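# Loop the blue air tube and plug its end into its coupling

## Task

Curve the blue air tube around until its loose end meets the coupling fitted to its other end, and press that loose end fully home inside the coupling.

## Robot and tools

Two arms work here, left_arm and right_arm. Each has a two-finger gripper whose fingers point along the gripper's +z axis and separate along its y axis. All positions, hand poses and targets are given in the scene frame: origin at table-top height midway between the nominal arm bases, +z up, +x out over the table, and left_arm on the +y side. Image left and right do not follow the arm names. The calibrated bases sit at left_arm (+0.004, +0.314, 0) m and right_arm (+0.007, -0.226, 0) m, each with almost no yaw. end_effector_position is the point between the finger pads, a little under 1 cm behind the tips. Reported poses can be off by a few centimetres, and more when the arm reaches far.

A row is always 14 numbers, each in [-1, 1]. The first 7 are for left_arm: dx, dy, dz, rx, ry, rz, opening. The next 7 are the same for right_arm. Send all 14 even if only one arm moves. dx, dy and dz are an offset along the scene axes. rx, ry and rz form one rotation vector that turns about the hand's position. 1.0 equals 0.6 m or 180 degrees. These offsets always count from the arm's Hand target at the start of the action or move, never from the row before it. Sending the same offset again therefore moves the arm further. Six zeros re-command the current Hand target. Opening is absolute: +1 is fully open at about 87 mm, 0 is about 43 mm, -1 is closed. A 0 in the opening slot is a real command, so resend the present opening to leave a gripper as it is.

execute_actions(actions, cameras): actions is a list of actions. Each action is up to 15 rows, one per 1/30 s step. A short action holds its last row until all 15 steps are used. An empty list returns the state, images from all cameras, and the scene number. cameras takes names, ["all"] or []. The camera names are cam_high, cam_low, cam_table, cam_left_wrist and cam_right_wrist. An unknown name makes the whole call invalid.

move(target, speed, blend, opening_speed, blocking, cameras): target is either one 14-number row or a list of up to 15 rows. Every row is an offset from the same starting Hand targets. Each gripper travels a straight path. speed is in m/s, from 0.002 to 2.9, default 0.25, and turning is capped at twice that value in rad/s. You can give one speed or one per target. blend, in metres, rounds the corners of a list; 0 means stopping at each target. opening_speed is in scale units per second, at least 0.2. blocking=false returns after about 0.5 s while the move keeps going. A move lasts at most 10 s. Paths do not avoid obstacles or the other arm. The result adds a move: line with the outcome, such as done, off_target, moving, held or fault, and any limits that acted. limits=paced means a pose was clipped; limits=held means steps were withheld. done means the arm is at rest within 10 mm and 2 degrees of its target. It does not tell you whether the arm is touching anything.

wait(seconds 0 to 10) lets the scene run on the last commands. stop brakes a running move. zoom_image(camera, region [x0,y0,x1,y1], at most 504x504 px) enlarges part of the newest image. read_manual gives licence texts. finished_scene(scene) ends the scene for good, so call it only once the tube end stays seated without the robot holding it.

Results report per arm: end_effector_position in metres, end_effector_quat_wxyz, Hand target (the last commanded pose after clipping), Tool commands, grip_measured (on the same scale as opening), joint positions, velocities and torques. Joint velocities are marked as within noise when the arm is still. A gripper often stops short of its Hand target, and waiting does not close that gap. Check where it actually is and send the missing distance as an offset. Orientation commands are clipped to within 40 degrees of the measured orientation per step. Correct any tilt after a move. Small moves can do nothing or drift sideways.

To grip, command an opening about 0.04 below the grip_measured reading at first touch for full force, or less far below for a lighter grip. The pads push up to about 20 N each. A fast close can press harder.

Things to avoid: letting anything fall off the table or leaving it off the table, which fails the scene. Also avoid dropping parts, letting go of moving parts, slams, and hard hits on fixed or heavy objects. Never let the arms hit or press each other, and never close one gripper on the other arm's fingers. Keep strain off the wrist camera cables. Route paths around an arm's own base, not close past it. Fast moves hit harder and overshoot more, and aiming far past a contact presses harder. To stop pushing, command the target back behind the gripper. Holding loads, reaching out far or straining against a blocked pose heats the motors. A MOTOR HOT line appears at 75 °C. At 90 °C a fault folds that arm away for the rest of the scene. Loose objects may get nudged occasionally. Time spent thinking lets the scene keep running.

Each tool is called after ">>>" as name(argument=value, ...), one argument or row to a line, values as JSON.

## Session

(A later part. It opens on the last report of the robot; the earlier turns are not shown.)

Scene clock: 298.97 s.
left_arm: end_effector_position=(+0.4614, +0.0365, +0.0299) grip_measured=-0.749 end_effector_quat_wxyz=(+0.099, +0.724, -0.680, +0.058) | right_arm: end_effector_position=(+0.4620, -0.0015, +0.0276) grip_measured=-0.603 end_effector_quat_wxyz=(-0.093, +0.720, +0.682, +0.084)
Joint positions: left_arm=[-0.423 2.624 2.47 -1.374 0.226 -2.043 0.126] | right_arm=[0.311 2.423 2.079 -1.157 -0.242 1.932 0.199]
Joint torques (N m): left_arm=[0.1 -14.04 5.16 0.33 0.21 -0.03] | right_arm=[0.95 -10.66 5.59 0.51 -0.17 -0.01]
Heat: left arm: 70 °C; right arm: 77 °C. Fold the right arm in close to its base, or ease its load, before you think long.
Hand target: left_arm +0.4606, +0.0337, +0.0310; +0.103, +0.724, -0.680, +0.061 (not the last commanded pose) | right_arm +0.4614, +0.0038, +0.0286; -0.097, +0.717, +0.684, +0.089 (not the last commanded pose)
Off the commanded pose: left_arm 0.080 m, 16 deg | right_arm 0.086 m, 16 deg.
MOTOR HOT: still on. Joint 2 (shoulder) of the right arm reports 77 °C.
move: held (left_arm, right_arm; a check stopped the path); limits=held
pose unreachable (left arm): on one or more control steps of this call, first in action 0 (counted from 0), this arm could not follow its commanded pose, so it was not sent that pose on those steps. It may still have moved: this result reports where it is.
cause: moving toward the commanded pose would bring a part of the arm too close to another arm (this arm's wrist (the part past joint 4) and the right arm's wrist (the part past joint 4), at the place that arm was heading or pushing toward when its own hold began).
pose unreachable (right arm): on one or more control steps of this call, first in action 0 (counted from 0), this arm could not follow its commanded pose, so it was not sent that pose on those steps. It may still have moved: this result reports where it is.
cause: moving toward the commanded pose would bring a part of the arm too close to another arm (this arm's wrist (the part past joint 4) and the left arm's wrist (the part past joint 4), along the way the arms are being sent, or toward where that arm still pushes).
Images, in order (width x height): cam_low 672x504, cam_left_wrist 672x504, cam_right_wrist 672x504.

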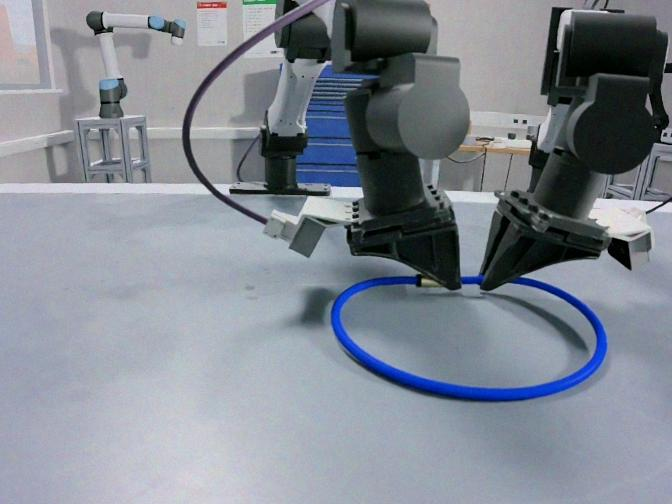

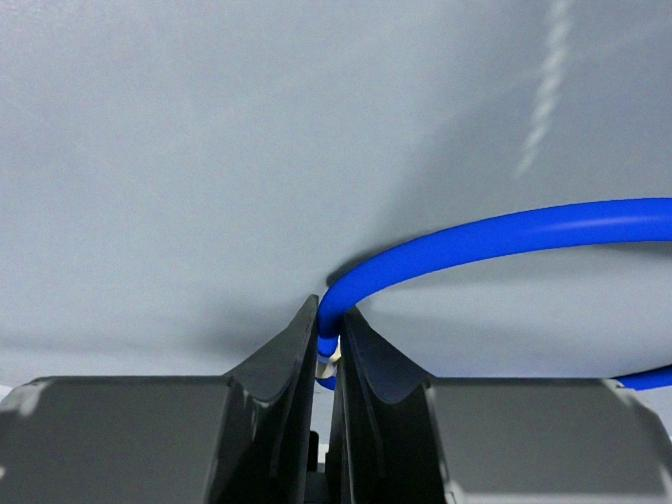

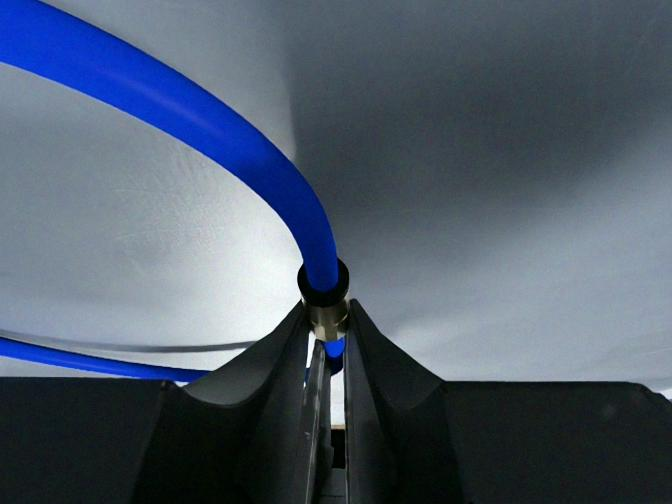

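>>> move(
  target=[
    [0,0.005,0.0,0,0,0,-0.4,0,-0.009,0.0,0.0,0,0,-0.95],
    [0.007,0.042,0.015,-0.08,0,0,-0.4,0,-0.009,0.012,0.07,0,0,-0.95],
    [0.007,0.042,0.015,-0.08,0,0,-1,0,-0.009,0.012,0.07,0,0,-0.95],
  ],
  speed=0.1,
  opening_speed=1,
  cameras=["cam_low","cam_left_wrist"],
)

>>> zoom_image(
  camera="cam_low",
  region=[400, 240, 520, 312],
)

Scene clock: 317.80 s.
left_arm: end_effector_position=(+0.4671, +0.0547, +0.0318) grip_measured=-0.996 end_effector_quat_wxyz=(+0.197, +0.707, -0.664, +0.144) | right_arm: end_effector_position=(+0.4554, +0.0016, +0.0213) grip_measured=-0.603 end_effector_quat_wxyz=(-0.178, +0.706, +0.672, +0.139)
Joint positions: left_arm=[-0.308 2.513 2.162 -1.131 0.486 -1.945 0.002] | right_arm=[0.255 2.406 1.941 -1.034 -0.451 1.881 0.199]
Joint torques (N m): left_arm=[0.73 -16.03 3.95 0.32 0.15 0.1] | right_arm=[-1.31 -12.97 4.45 0.65 -0.38 -0.13]
Heat: left arm: 70 °C; right arm: 74 °C. Fold the right arm in close to its base, or ease its load, before you think long.
Hand target: left_arm +0.4648, +0.0588, +0.0401; +0.193, +0.705, -0.667, +0.146 | right_arm +0.4615, -0.0017, +0.0359; -0.175, +0.703, +0.670, +0.163
Off the commanded pose: left_arm 0.009 m, 1 deg | right_arm 0.016 m, 3 deg.
MOTOR HOT: still on. Joint 2 (shoulder) of the right arm reports 74 °C.
move: off_target (right_arm); target 3's new opening was sent with left_arm's hand 0.011 m and 1 deg from that target
Images, in order (width x height): cam_low 672x504, cam_left_wrist 672x504.

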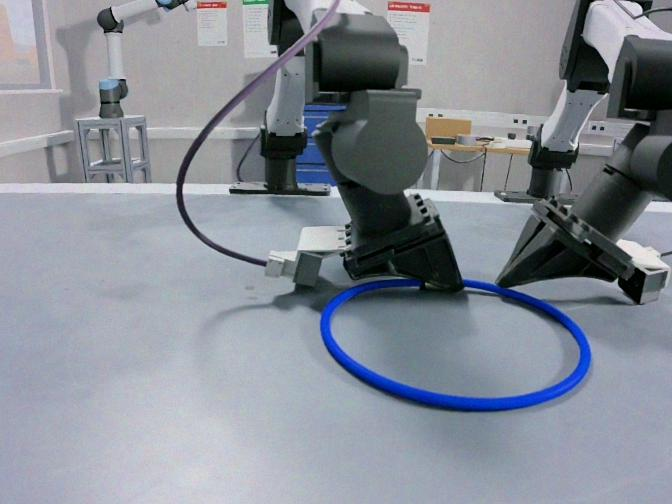

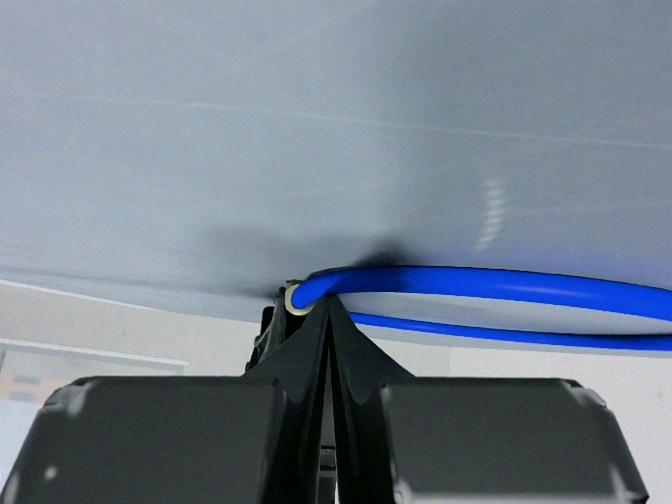

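Scaled by 4.200 from the camera's 672x504 image, which has a finer 960x720 frame.

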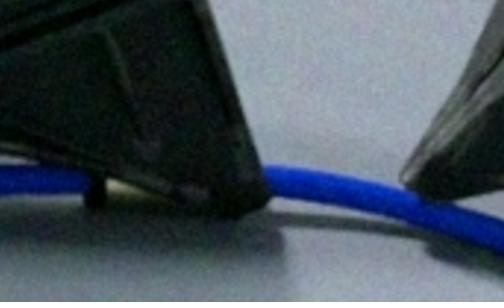

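>>> move(
  target=[
    [0.004,-0.008,0.005,0.02,0,0,-0.3,0,0,0.0,0.0,0,0,-0.95],
    [0.004,-0.012,-0.022,0.02,0,0,-0.3,0,0,0,0,0,0,-0.95],
    [0.004,-0.012,-0.022,0.02,0,0,-1,0,0,0,0,0,0,-0.95],
  ],
  speed=0.1,
  opening_speed=1,
  cameras=["cam_low","cam_left_wrist"],
)

>>> zoom_image(
  camera="cam_low",
  region=[400, 240, 520, 312],
)

Scene clock: 324.87 s.
left_arm: end_effector_position=(+0.4684, +0.0531, +0.0378) grip_measured=-0.996 end_effector_quat_wxyz=(+0.172, +0.707, -0.673, +0.135) | right_arm: end_effector_position=(+0.4558, +0.0016, +0.0216) grip_measured=-0.603 end_effector_quat_wxyz=(-0.179, +0.705, +0.671, +0.141)
Joint positions: left_arm=[-0.326 2.513 2.21 -1.17 0.43 -1.947 0.002] | right_arm=[0.254 2.406 1.941 -1.032 -0.453 1.881 0.199]
Joint torques (N m): left_arm=[-0.47 -12.1 4.78 0.49 0.07 -0.12] | right_arm=[-1.22 -12.97 4.42 0.64 -0.35 -0.12]
Heat: left arm: 73 °C; right arm: 75 °C. Fold the right arm in close to its base, or ease its load, before you think long.
Hand target: left_arm +0.4673, +0.0517, +0.0269; +0.171, +0.711, -0.671, +0.125 | right_arm +0.4614, -0.0016, +0.0359; -0.175, +0.703, +0.670, +0.163
Off the commanded pose: left_arm 0.011 m, 1 deg | right_arm 0.016 m, 3 deg.
MOTOR HOT: still on. Joint 2 (shoulder) of the right arm reports 75 °C.
move: off_target (left_arm, right_arm); target 3's new opening was sent with left_arm's hand 0.011 m and 1 deg from that target
Images, in order (width x height): cam_low 672x504, cam_left_wrist 672x504.

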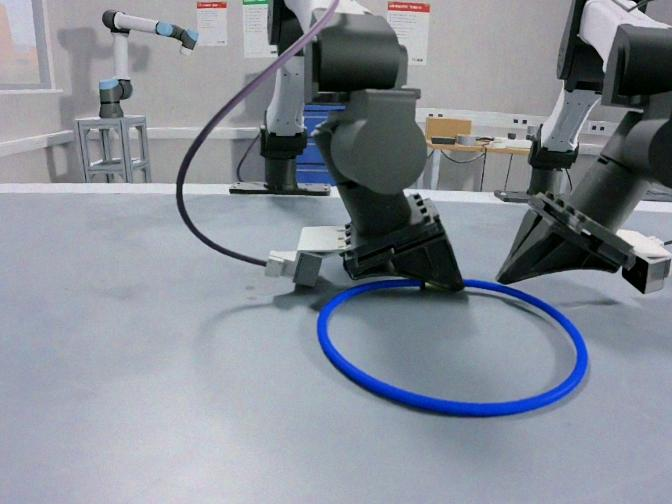

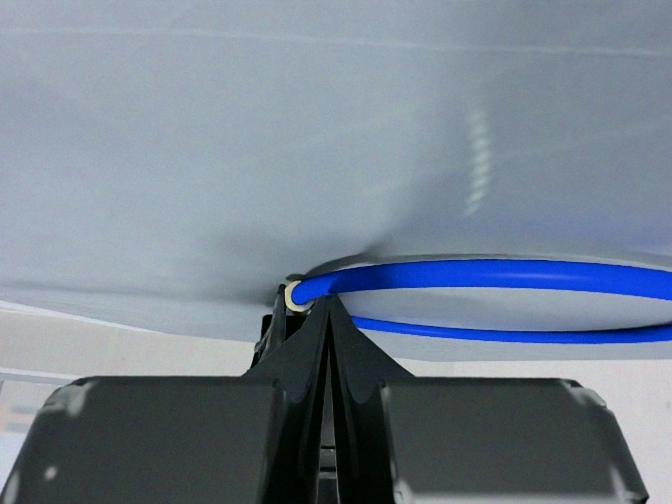

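Scaled by 4.200 from the camera's 672x504 image, which has a finer 960x720 frame.

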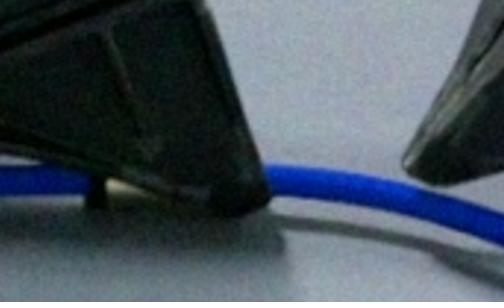

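>>> move(
  target=[
    [-0.003,-0.012,0.01,0,0,0,-0.2,0,0,0.018,0.0,0,0,-0.95],
    [-0.003,-0.013,-0.03,0,0,0,-0.2,0,0,0.018,0,0,0,-0.95],
  ],
  speed=0.1,
  cameras=["cam_low","cam_left_wrist"],
)

>>> zoom_image(
  camera="cam_low",
  region=[400, 240, 520, 312],
)

Scene clock: 331.43 s.
left_arm: end_effector_position=(+0.4677, +0.0438, +0.0251) grip_measured=-0.200 end_effector_quat_wxyz=(+0.170, +0.705, -0.675, +0.139) | right_arm: end_effector_position=(+0.4551, +0.0016, +0.0220) grip_measured=-0.603 end_effector_quat_wxyz=(-0.180, +0.706, +0.671, +0.140)
Joint positions: left_arm=[-0.344 2.519 2.167 -1.104 0.429 -1.964 0.4] | right_arm=[0.254 2.405 1.941 -1.036 -0.454 1.881 0.199]
Joint torques (N m): left_arm=[-0.16 -11.52 4.16 0.53 0.06 -0.12] | right_arm=[-1.22 -13.75 6.48 0.34 -0.34 -0.11]
Heat: left arm: 72 °C; right arm: 75 °C. Fold the right arm in close to its base, or ease its load, before you think long.
Hand target: left_arm +0.4654, +0.0438, +0.0089; +0.171, +0.711, -0.671, +0.125 | right_arm +0.4614, -0.0016, +0.0467; -0.175, +0.703, +0.670, +0.163
Off the commanded pose: left_arm 0.016 m, 2 deg | right_arm 0.026 m, 3 deg.
MOTOR HOT: still on. Joint 2 (shoulder) of the right arm reports 75 °C.
move: off_target (left_arm, right_arm)
Images, in order (width x height): cam_low 672x504, cam_left_wrist 672x504.

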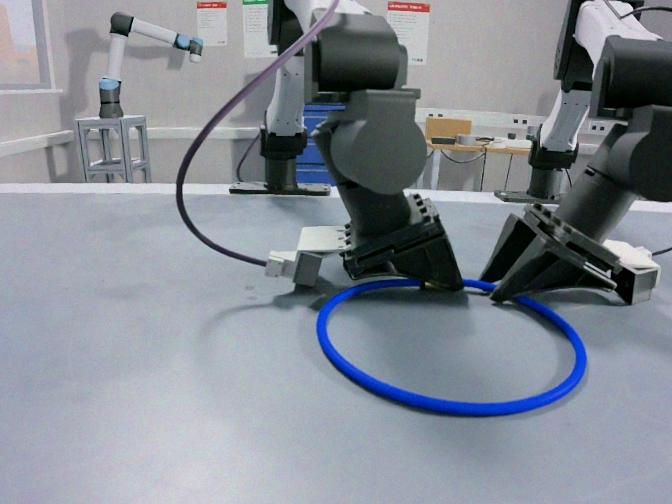

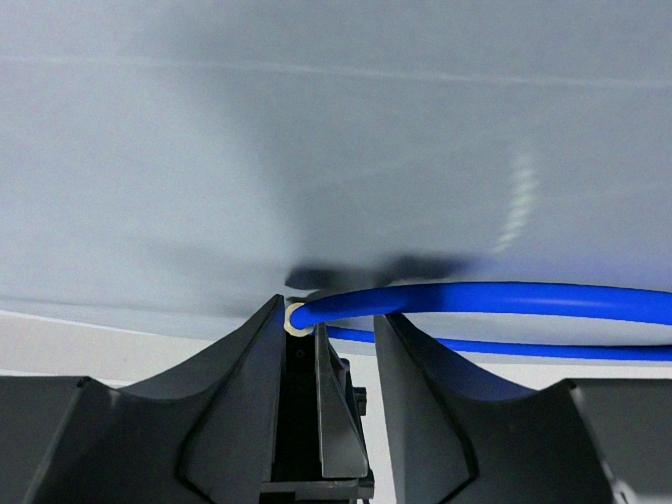

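Scaled by 4.200 from the camera's 672x504 image, which has a finer 960x720 frame.

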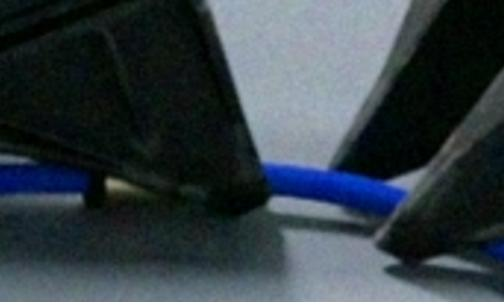

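>>> move(
  target=[
    [-0.008,0,0,0,0,0,-0.2,0,0,0,0,0,0,-0.95],
    [-0.008,0,0.0,0,0,0,-1,0,0,0.0,0,0,0,-0.95],
    [-0.008,0,0.06,0,0,0,-1,0,0,0.02,0,0,0,-0.95],
  ],
  speed=0.1,
  opening_speed=1,
  cameras=["cam_low","cam_left_wrist"],
)

>>> zoom_image(
  camera="cam_low",
  region=[400, 240, 520, 312],
)

>>> zoom_image(
  camera="cam_left_wrist",
  region=[270, 250, 410, 390],
)

Scene clock: 339.13 s.
left_arm: end_effector_position=(+0.4554, +0.0423, +0.0330) grip_measured=-0.749 end_effector_quat_wxyz=(+0.179, +0.703, -0.677, +0.120) | right_arm: end_effector_position=(+0.4537, +0.0005, +0.0290) grip_measured=-0.603 end_effector_quat_wxyz=(-0.187, +0.706, +0.668, +0.139)
Joint positions: left_arm=[-0.354 2.51 2.187 -1.176 0.429 -1.959 0.126] | right_arm=[0.249 2.401 1.958 -1.068 -0.467 1.878 0.199]
Joint torques (N m): left_arm=[0.58 -14.84 6.91 0.27 0.05 -0.24] | right_arm=[-0.68 -14.17 7.71 0.25 -0.22 -0.08]
Heat: left arm: 71 °C; right arm: 78 °C. Fold the right arm in close to its base, or ease its load, before you think long.
Hand target: left_arm +0.4606, +0.0439, +0.0447; +0.171, +0.711, -0.671, +0.125 | right_arm +0.4614, -0.0016, +0.0588; -0.175, +0.702, +0.670, +0.163
Off the commanded pose: left_arm 0.013 m, 2 deg | right_arm 0.031 m, 3 deg.
MOTOR HOT: still on. Joint 2 (shoulder) of the right arm reports 78 °C.
move: off_target (left_arm, right_arm); target 2's new opening was sent with left_arm's hand 0.015 m and 2 deg from that target
Images, in order (width x height): cam_low 672x504, cam_left_wrist 672x504.

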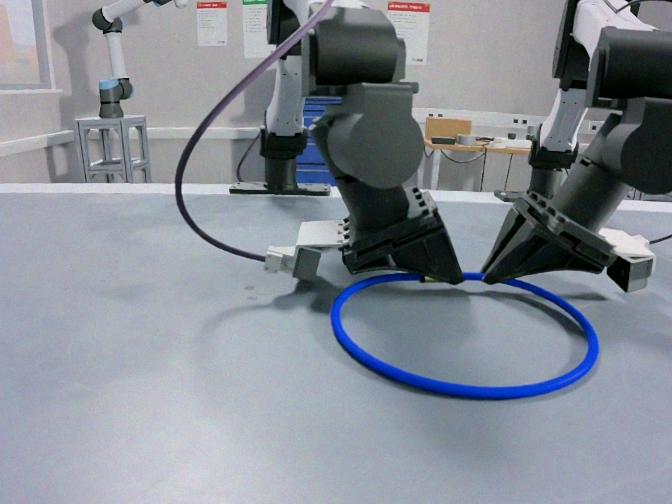

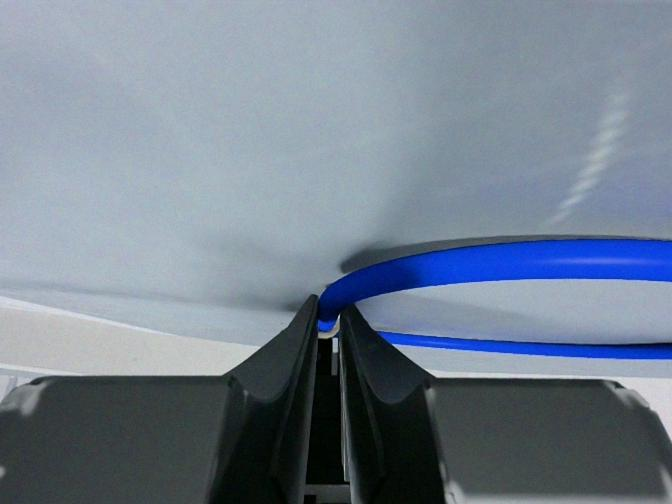

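Scaled by 4.200 from the camera's 672x504 image, which has a finer 960x720 frame.

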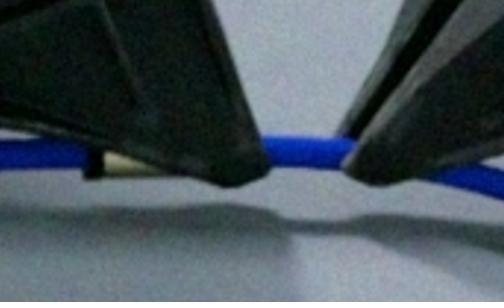

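Scaled by 3.600 from the camera's 672x504 image, which has a finer 960x720 frame.

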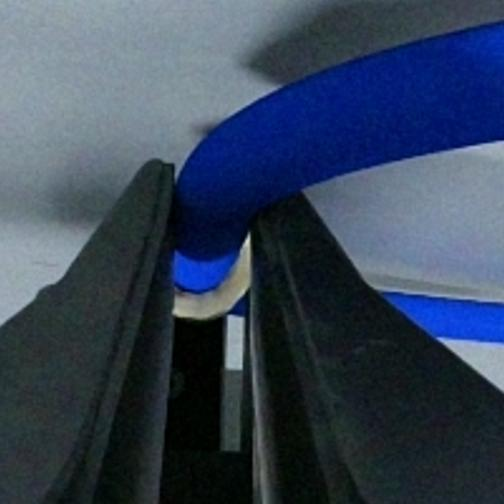

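>>> move(
  target=[
    [0,-0.07,0,0,0,0,-1,0.0,0.07,-0.005,0,0,0,-0.95],
    [0,-0.12,0.005,-0.02,0,0,-1,0.0,0.12,-0.005,0.02,0,0,-0.95],
  ],
  speed=0.15,
  blend=0.02,
  cameras=["cam_low","cam_left_wrist"],
)

>>> zoom_image(
  camera="cam_low",
  region=[400, 240, 520, 312],
)

>>> zoom_image(
  camera="cam_left_wrist",
  region=[270, 250, 410, 390],
)

Scene clock: 345.73 s.
left_arm: end_effector_position=(+0.4618, +0.0311, +0.0321) grip_measured=-0.750 end_effector_quat_wxyz=(+0.149, +0.731, -0.660, +0.087) | right_arm: end_effector_position=(+0.4611, +0.0066, +0.0278) grip_measured=-0.603 end_effector_quat_wxyz=(-0.146, +0.733, +0.654, +0.118)
Joint positions: left_arm=[-0.398 2.586 2.365 -1.288 0.342 -2.062 0.125] | right_arm=[0.289 2.401 1.993 -1.073 -0.367 1.98 0.199]
Joint torques (N m): left_arm=[-5.98 -12.63 7.68 1.03 1.6 -0.29] | right_arm=[7.6 -10.81 8.77 1.04 -1.48 0.3]
Heat: left arm: 73 °C; right arm: 80 °C. Fold the right arm in close to its base, or ease its load, before you think long.
Hand target: left_arm +0.4607, -0.0281, +0.0479; +0.193, +0.705, -0.667, +0.146 | right_arm +0.4614, +0.0705, +0.0558; -0.197, +0.696, +0.665, +0.185
Off the commanded pose: left_arm 0.061 m, 9 deg | right_arm 0.070 m, 11 deg.
MOTOR HOT: still on. Joint 2 (shoulder) of the right arm reports 80 °C.
joint sent to its limit (left arm) — joint 6 (wrist roll), lower limit. The joint targets are off in position, not in orientation.
move: off_target (left_arm, right_arm); blend cut to 0.0157 m at target 1
Images, in order (width x height): cam_low 672x504, cam_left_wrist 672x504.

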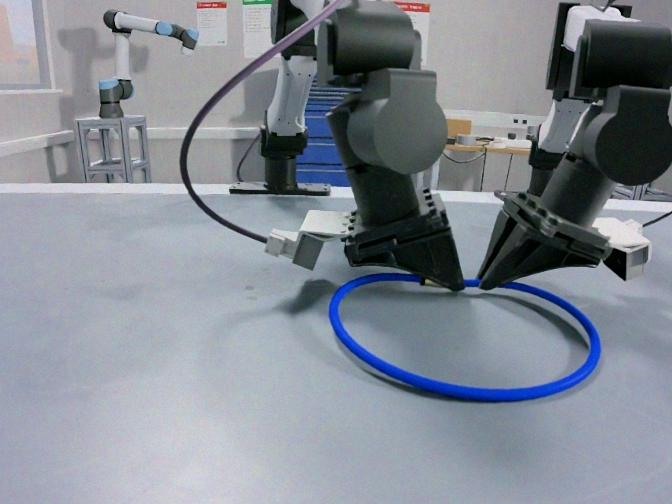

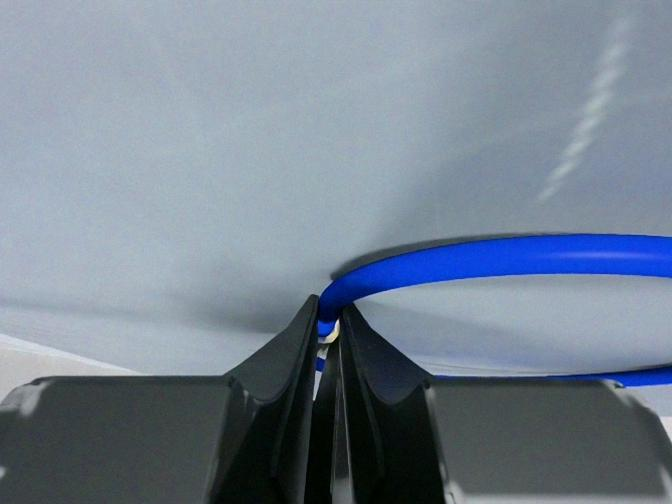

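Scaled by 4.200 from the camera's 672x504 image, which has a finer 960x720 frame.

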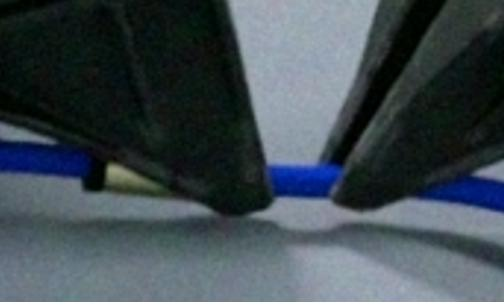

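Scaled by 3.600 from the camera's 672x504 image, which has a finer 960x720 frame.

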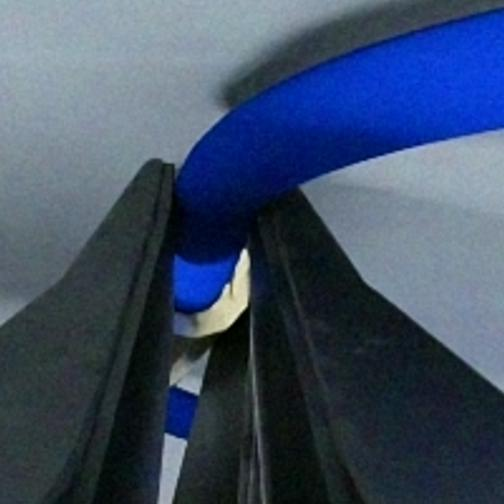

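>>> move(
  target=[0,-0.04,0.0,-0.0,0,0,-1,0.0,0.04,0,0.0,0,0,-0.95],
  speed=0.12,
  cameras=["cam_low"],
)

>>> zoom_image(
  camera="cam_low",
  region=[400, 240, 520, 312],
)

Scene clock: 349.70 s.
left_arm: end_effector_position=(+0.4598, +0.0346, +0.0293) grip_measured=-0.750 end_effector_quat_wxyz=(+0.140, +0.733, -0.662, +0.073) | right_arm: end_effector_position=(+0.4587, +0.0037, +0.0247) grip_measured=-0.603 end_effector_quat_wxyz=(-0.137, +0.738, +0.653, +0.105)
Joint positions: left_arm=[-0.401 2.597 2.386 -1.318 0.314 -2.06 0.125] | right_arm=[0.294 2.401 1.994 -1.089 -0.339 1.989 0.199]
Joint torques (N m): left_arm=[-0.16 -14.06 4.98 0.38 0.28 -0.05] | right_arm=[0.51 -10.51 5.57 0.49 -0.25 -0.02]
Heat: left arm: 73 °C; right arm: 80 °C. Fold the right arm in close to its base, or ease its load, before you think long.
Hand target: left_arm +0.4592, +0.0303, +0.0308; +0.145, +0.731, -0.663, +0.078 (not the last commanded pose) | right_arm +0.4584, +0.0075, +0.0262; -0.143, +0.736, +0.653, +0.109 (not the last commanded pose)
Off the commanded pose: left_arm 0.089 m, 11 deg | right_arm 0.096 m, 12 deg.
MOTOR HOT: still on. Joint 2 (shoulder) of the right arm reports 80 °C.
move: held (left_arm, right_arm; a check stopped the path); limits=held
pose unreachable (left arm): on one or more control steps of this call, first in action 0 (counted from 0), this arm could not follow its commanded pose, so it was not sent that pose on those steps. It may still have moved: this result reports where it is.
cause: moving toward the commanded pose would bring a part of the arm too close to another arm (this arm's wrist (the part past joint 4) and the right arm's wrist (the part past joint 4), along the way the arms are being sent, or toward where that arm still pushes).
pose unreachable (right arm): on one or more control steps of this call, first in action 0 (counted from 0), this arm could not follow its commanded pose, so it was not sent that pose on those steps. It may still have moved: this result reports where it is.
cause: moving toward the commanded pose would bring a part of the arm too close to another arm (this arm's wrist (the part past joint 4) and the left arm's wrist (the part past joint 4), along the way the arms are being sent, or toward where that arm still pushes).
Images, in order (width x height): cam_low 672x504.

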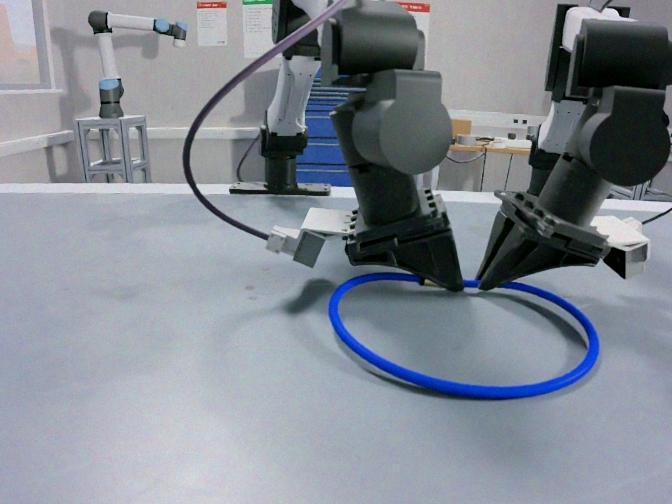

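Scaled by 4.200 from the camera's 672x504 image, which has a finer 960x720 frame.

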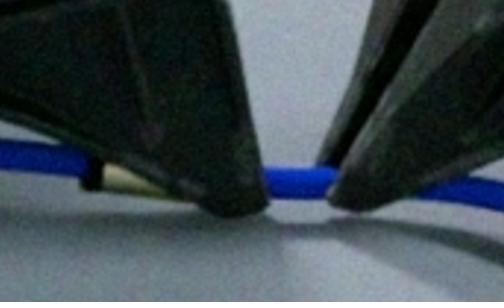

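>>> move(
  target=[
    [0,0.006,-0.005,0,0,0,-0.3,0,-0.006,-0.003,0,0,0,-0.3],
    [0,0.04,0.15,0,0,0,-0.3,0,-0.04,0.15,0,0,0,-0.3],
  ],
  speed=0.15,
  opening_speed=0.8,
  cameras=["cam_low","cam_left_wrist"],
)

>>> zoom_image(
  camera="cam_low",
  region=[380, 240, 500, 312],
)

Scene clock: 356.70 s.
left_arm: end_effector_position=(+0.4601, +0.0530, +0.1011) grip_measured=-0.300 end_effector_quat_wxyz=(+0.142, +0.739, -0.653, +0.087) | right_arm: end_effector_position=(+0.4551, -0.0160, +0.0945) grip_measured=-0.300 end_effector_quat_wxyz=(-0.149, +0.741, +0.649, +0.087)
Joint positions: left_arm=[-0.363 2.587 2.65 -1.575 0.329 -2.049 0.35] | right_arm=[0.254 2.401 2.275 -1.426 -0.345 1.95 0.35]
Joint torques (N m): left_arm=[0.65 -17.01 5.19 0.27 0.2 0.12] | right_arm=[-0.44 -12.75 7.79 0.27 -0.24 -0.18]
Heat: left arm: 73 °C; right arm: 80 °C. Fold the right arm in close to its base, or ease its load, before you think long.
Hand target: left_arm +0.4593, +0.0543, +0.1209; +0.145, +0.731, -0.663, +0.079 | right_arm +0.4584, -0.0165, +0.1162; -0.142, +0.735, +0.653, +0.109
Off the commanded pose: left_arm 0.020 m, 2 deg | right_arm 0.022 m, 3 deg.
MOTOR HOT: still on. Joint 2 (shoulder) of the right arm reports 80 °C.
joint sent to its limit (left arm) — joint 4 (wrist pitch), lower limit. The joint targets are off in orientation, not in position.
move: off_target (left_arm, right_arm)
Images, in order (width x height): cam_low 672x504, cam_left_wrist 672x504.

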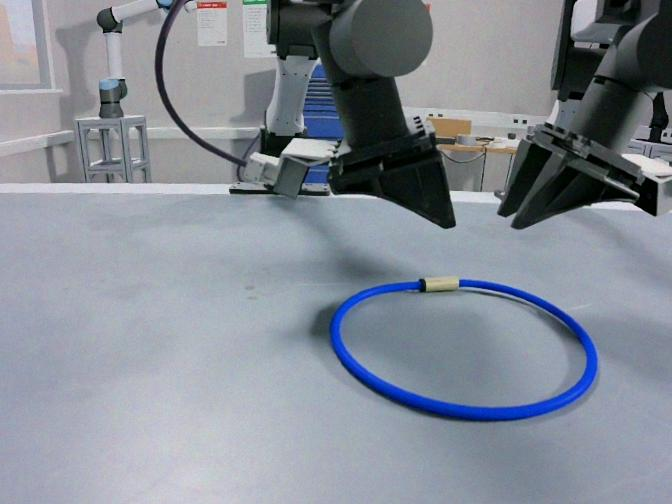

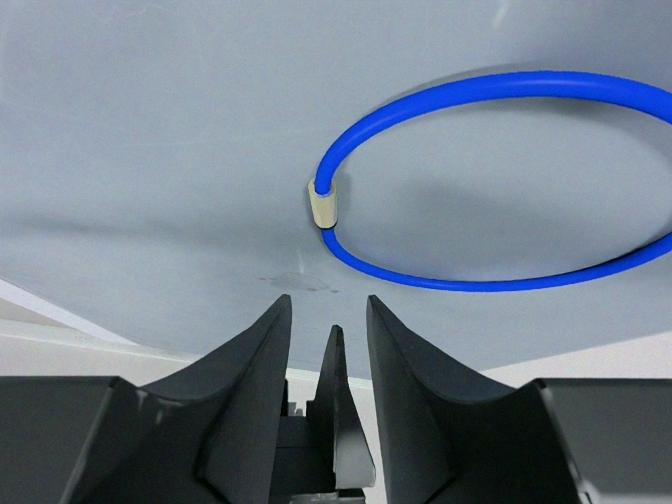

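Scaled by 4.200 from the camera's 672x504 image, which has a finer 960x720 frame.

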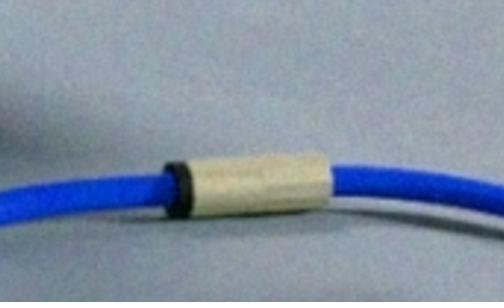

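>>> finished_scene(
  scene=2,
)

The scene is finished: the task was done.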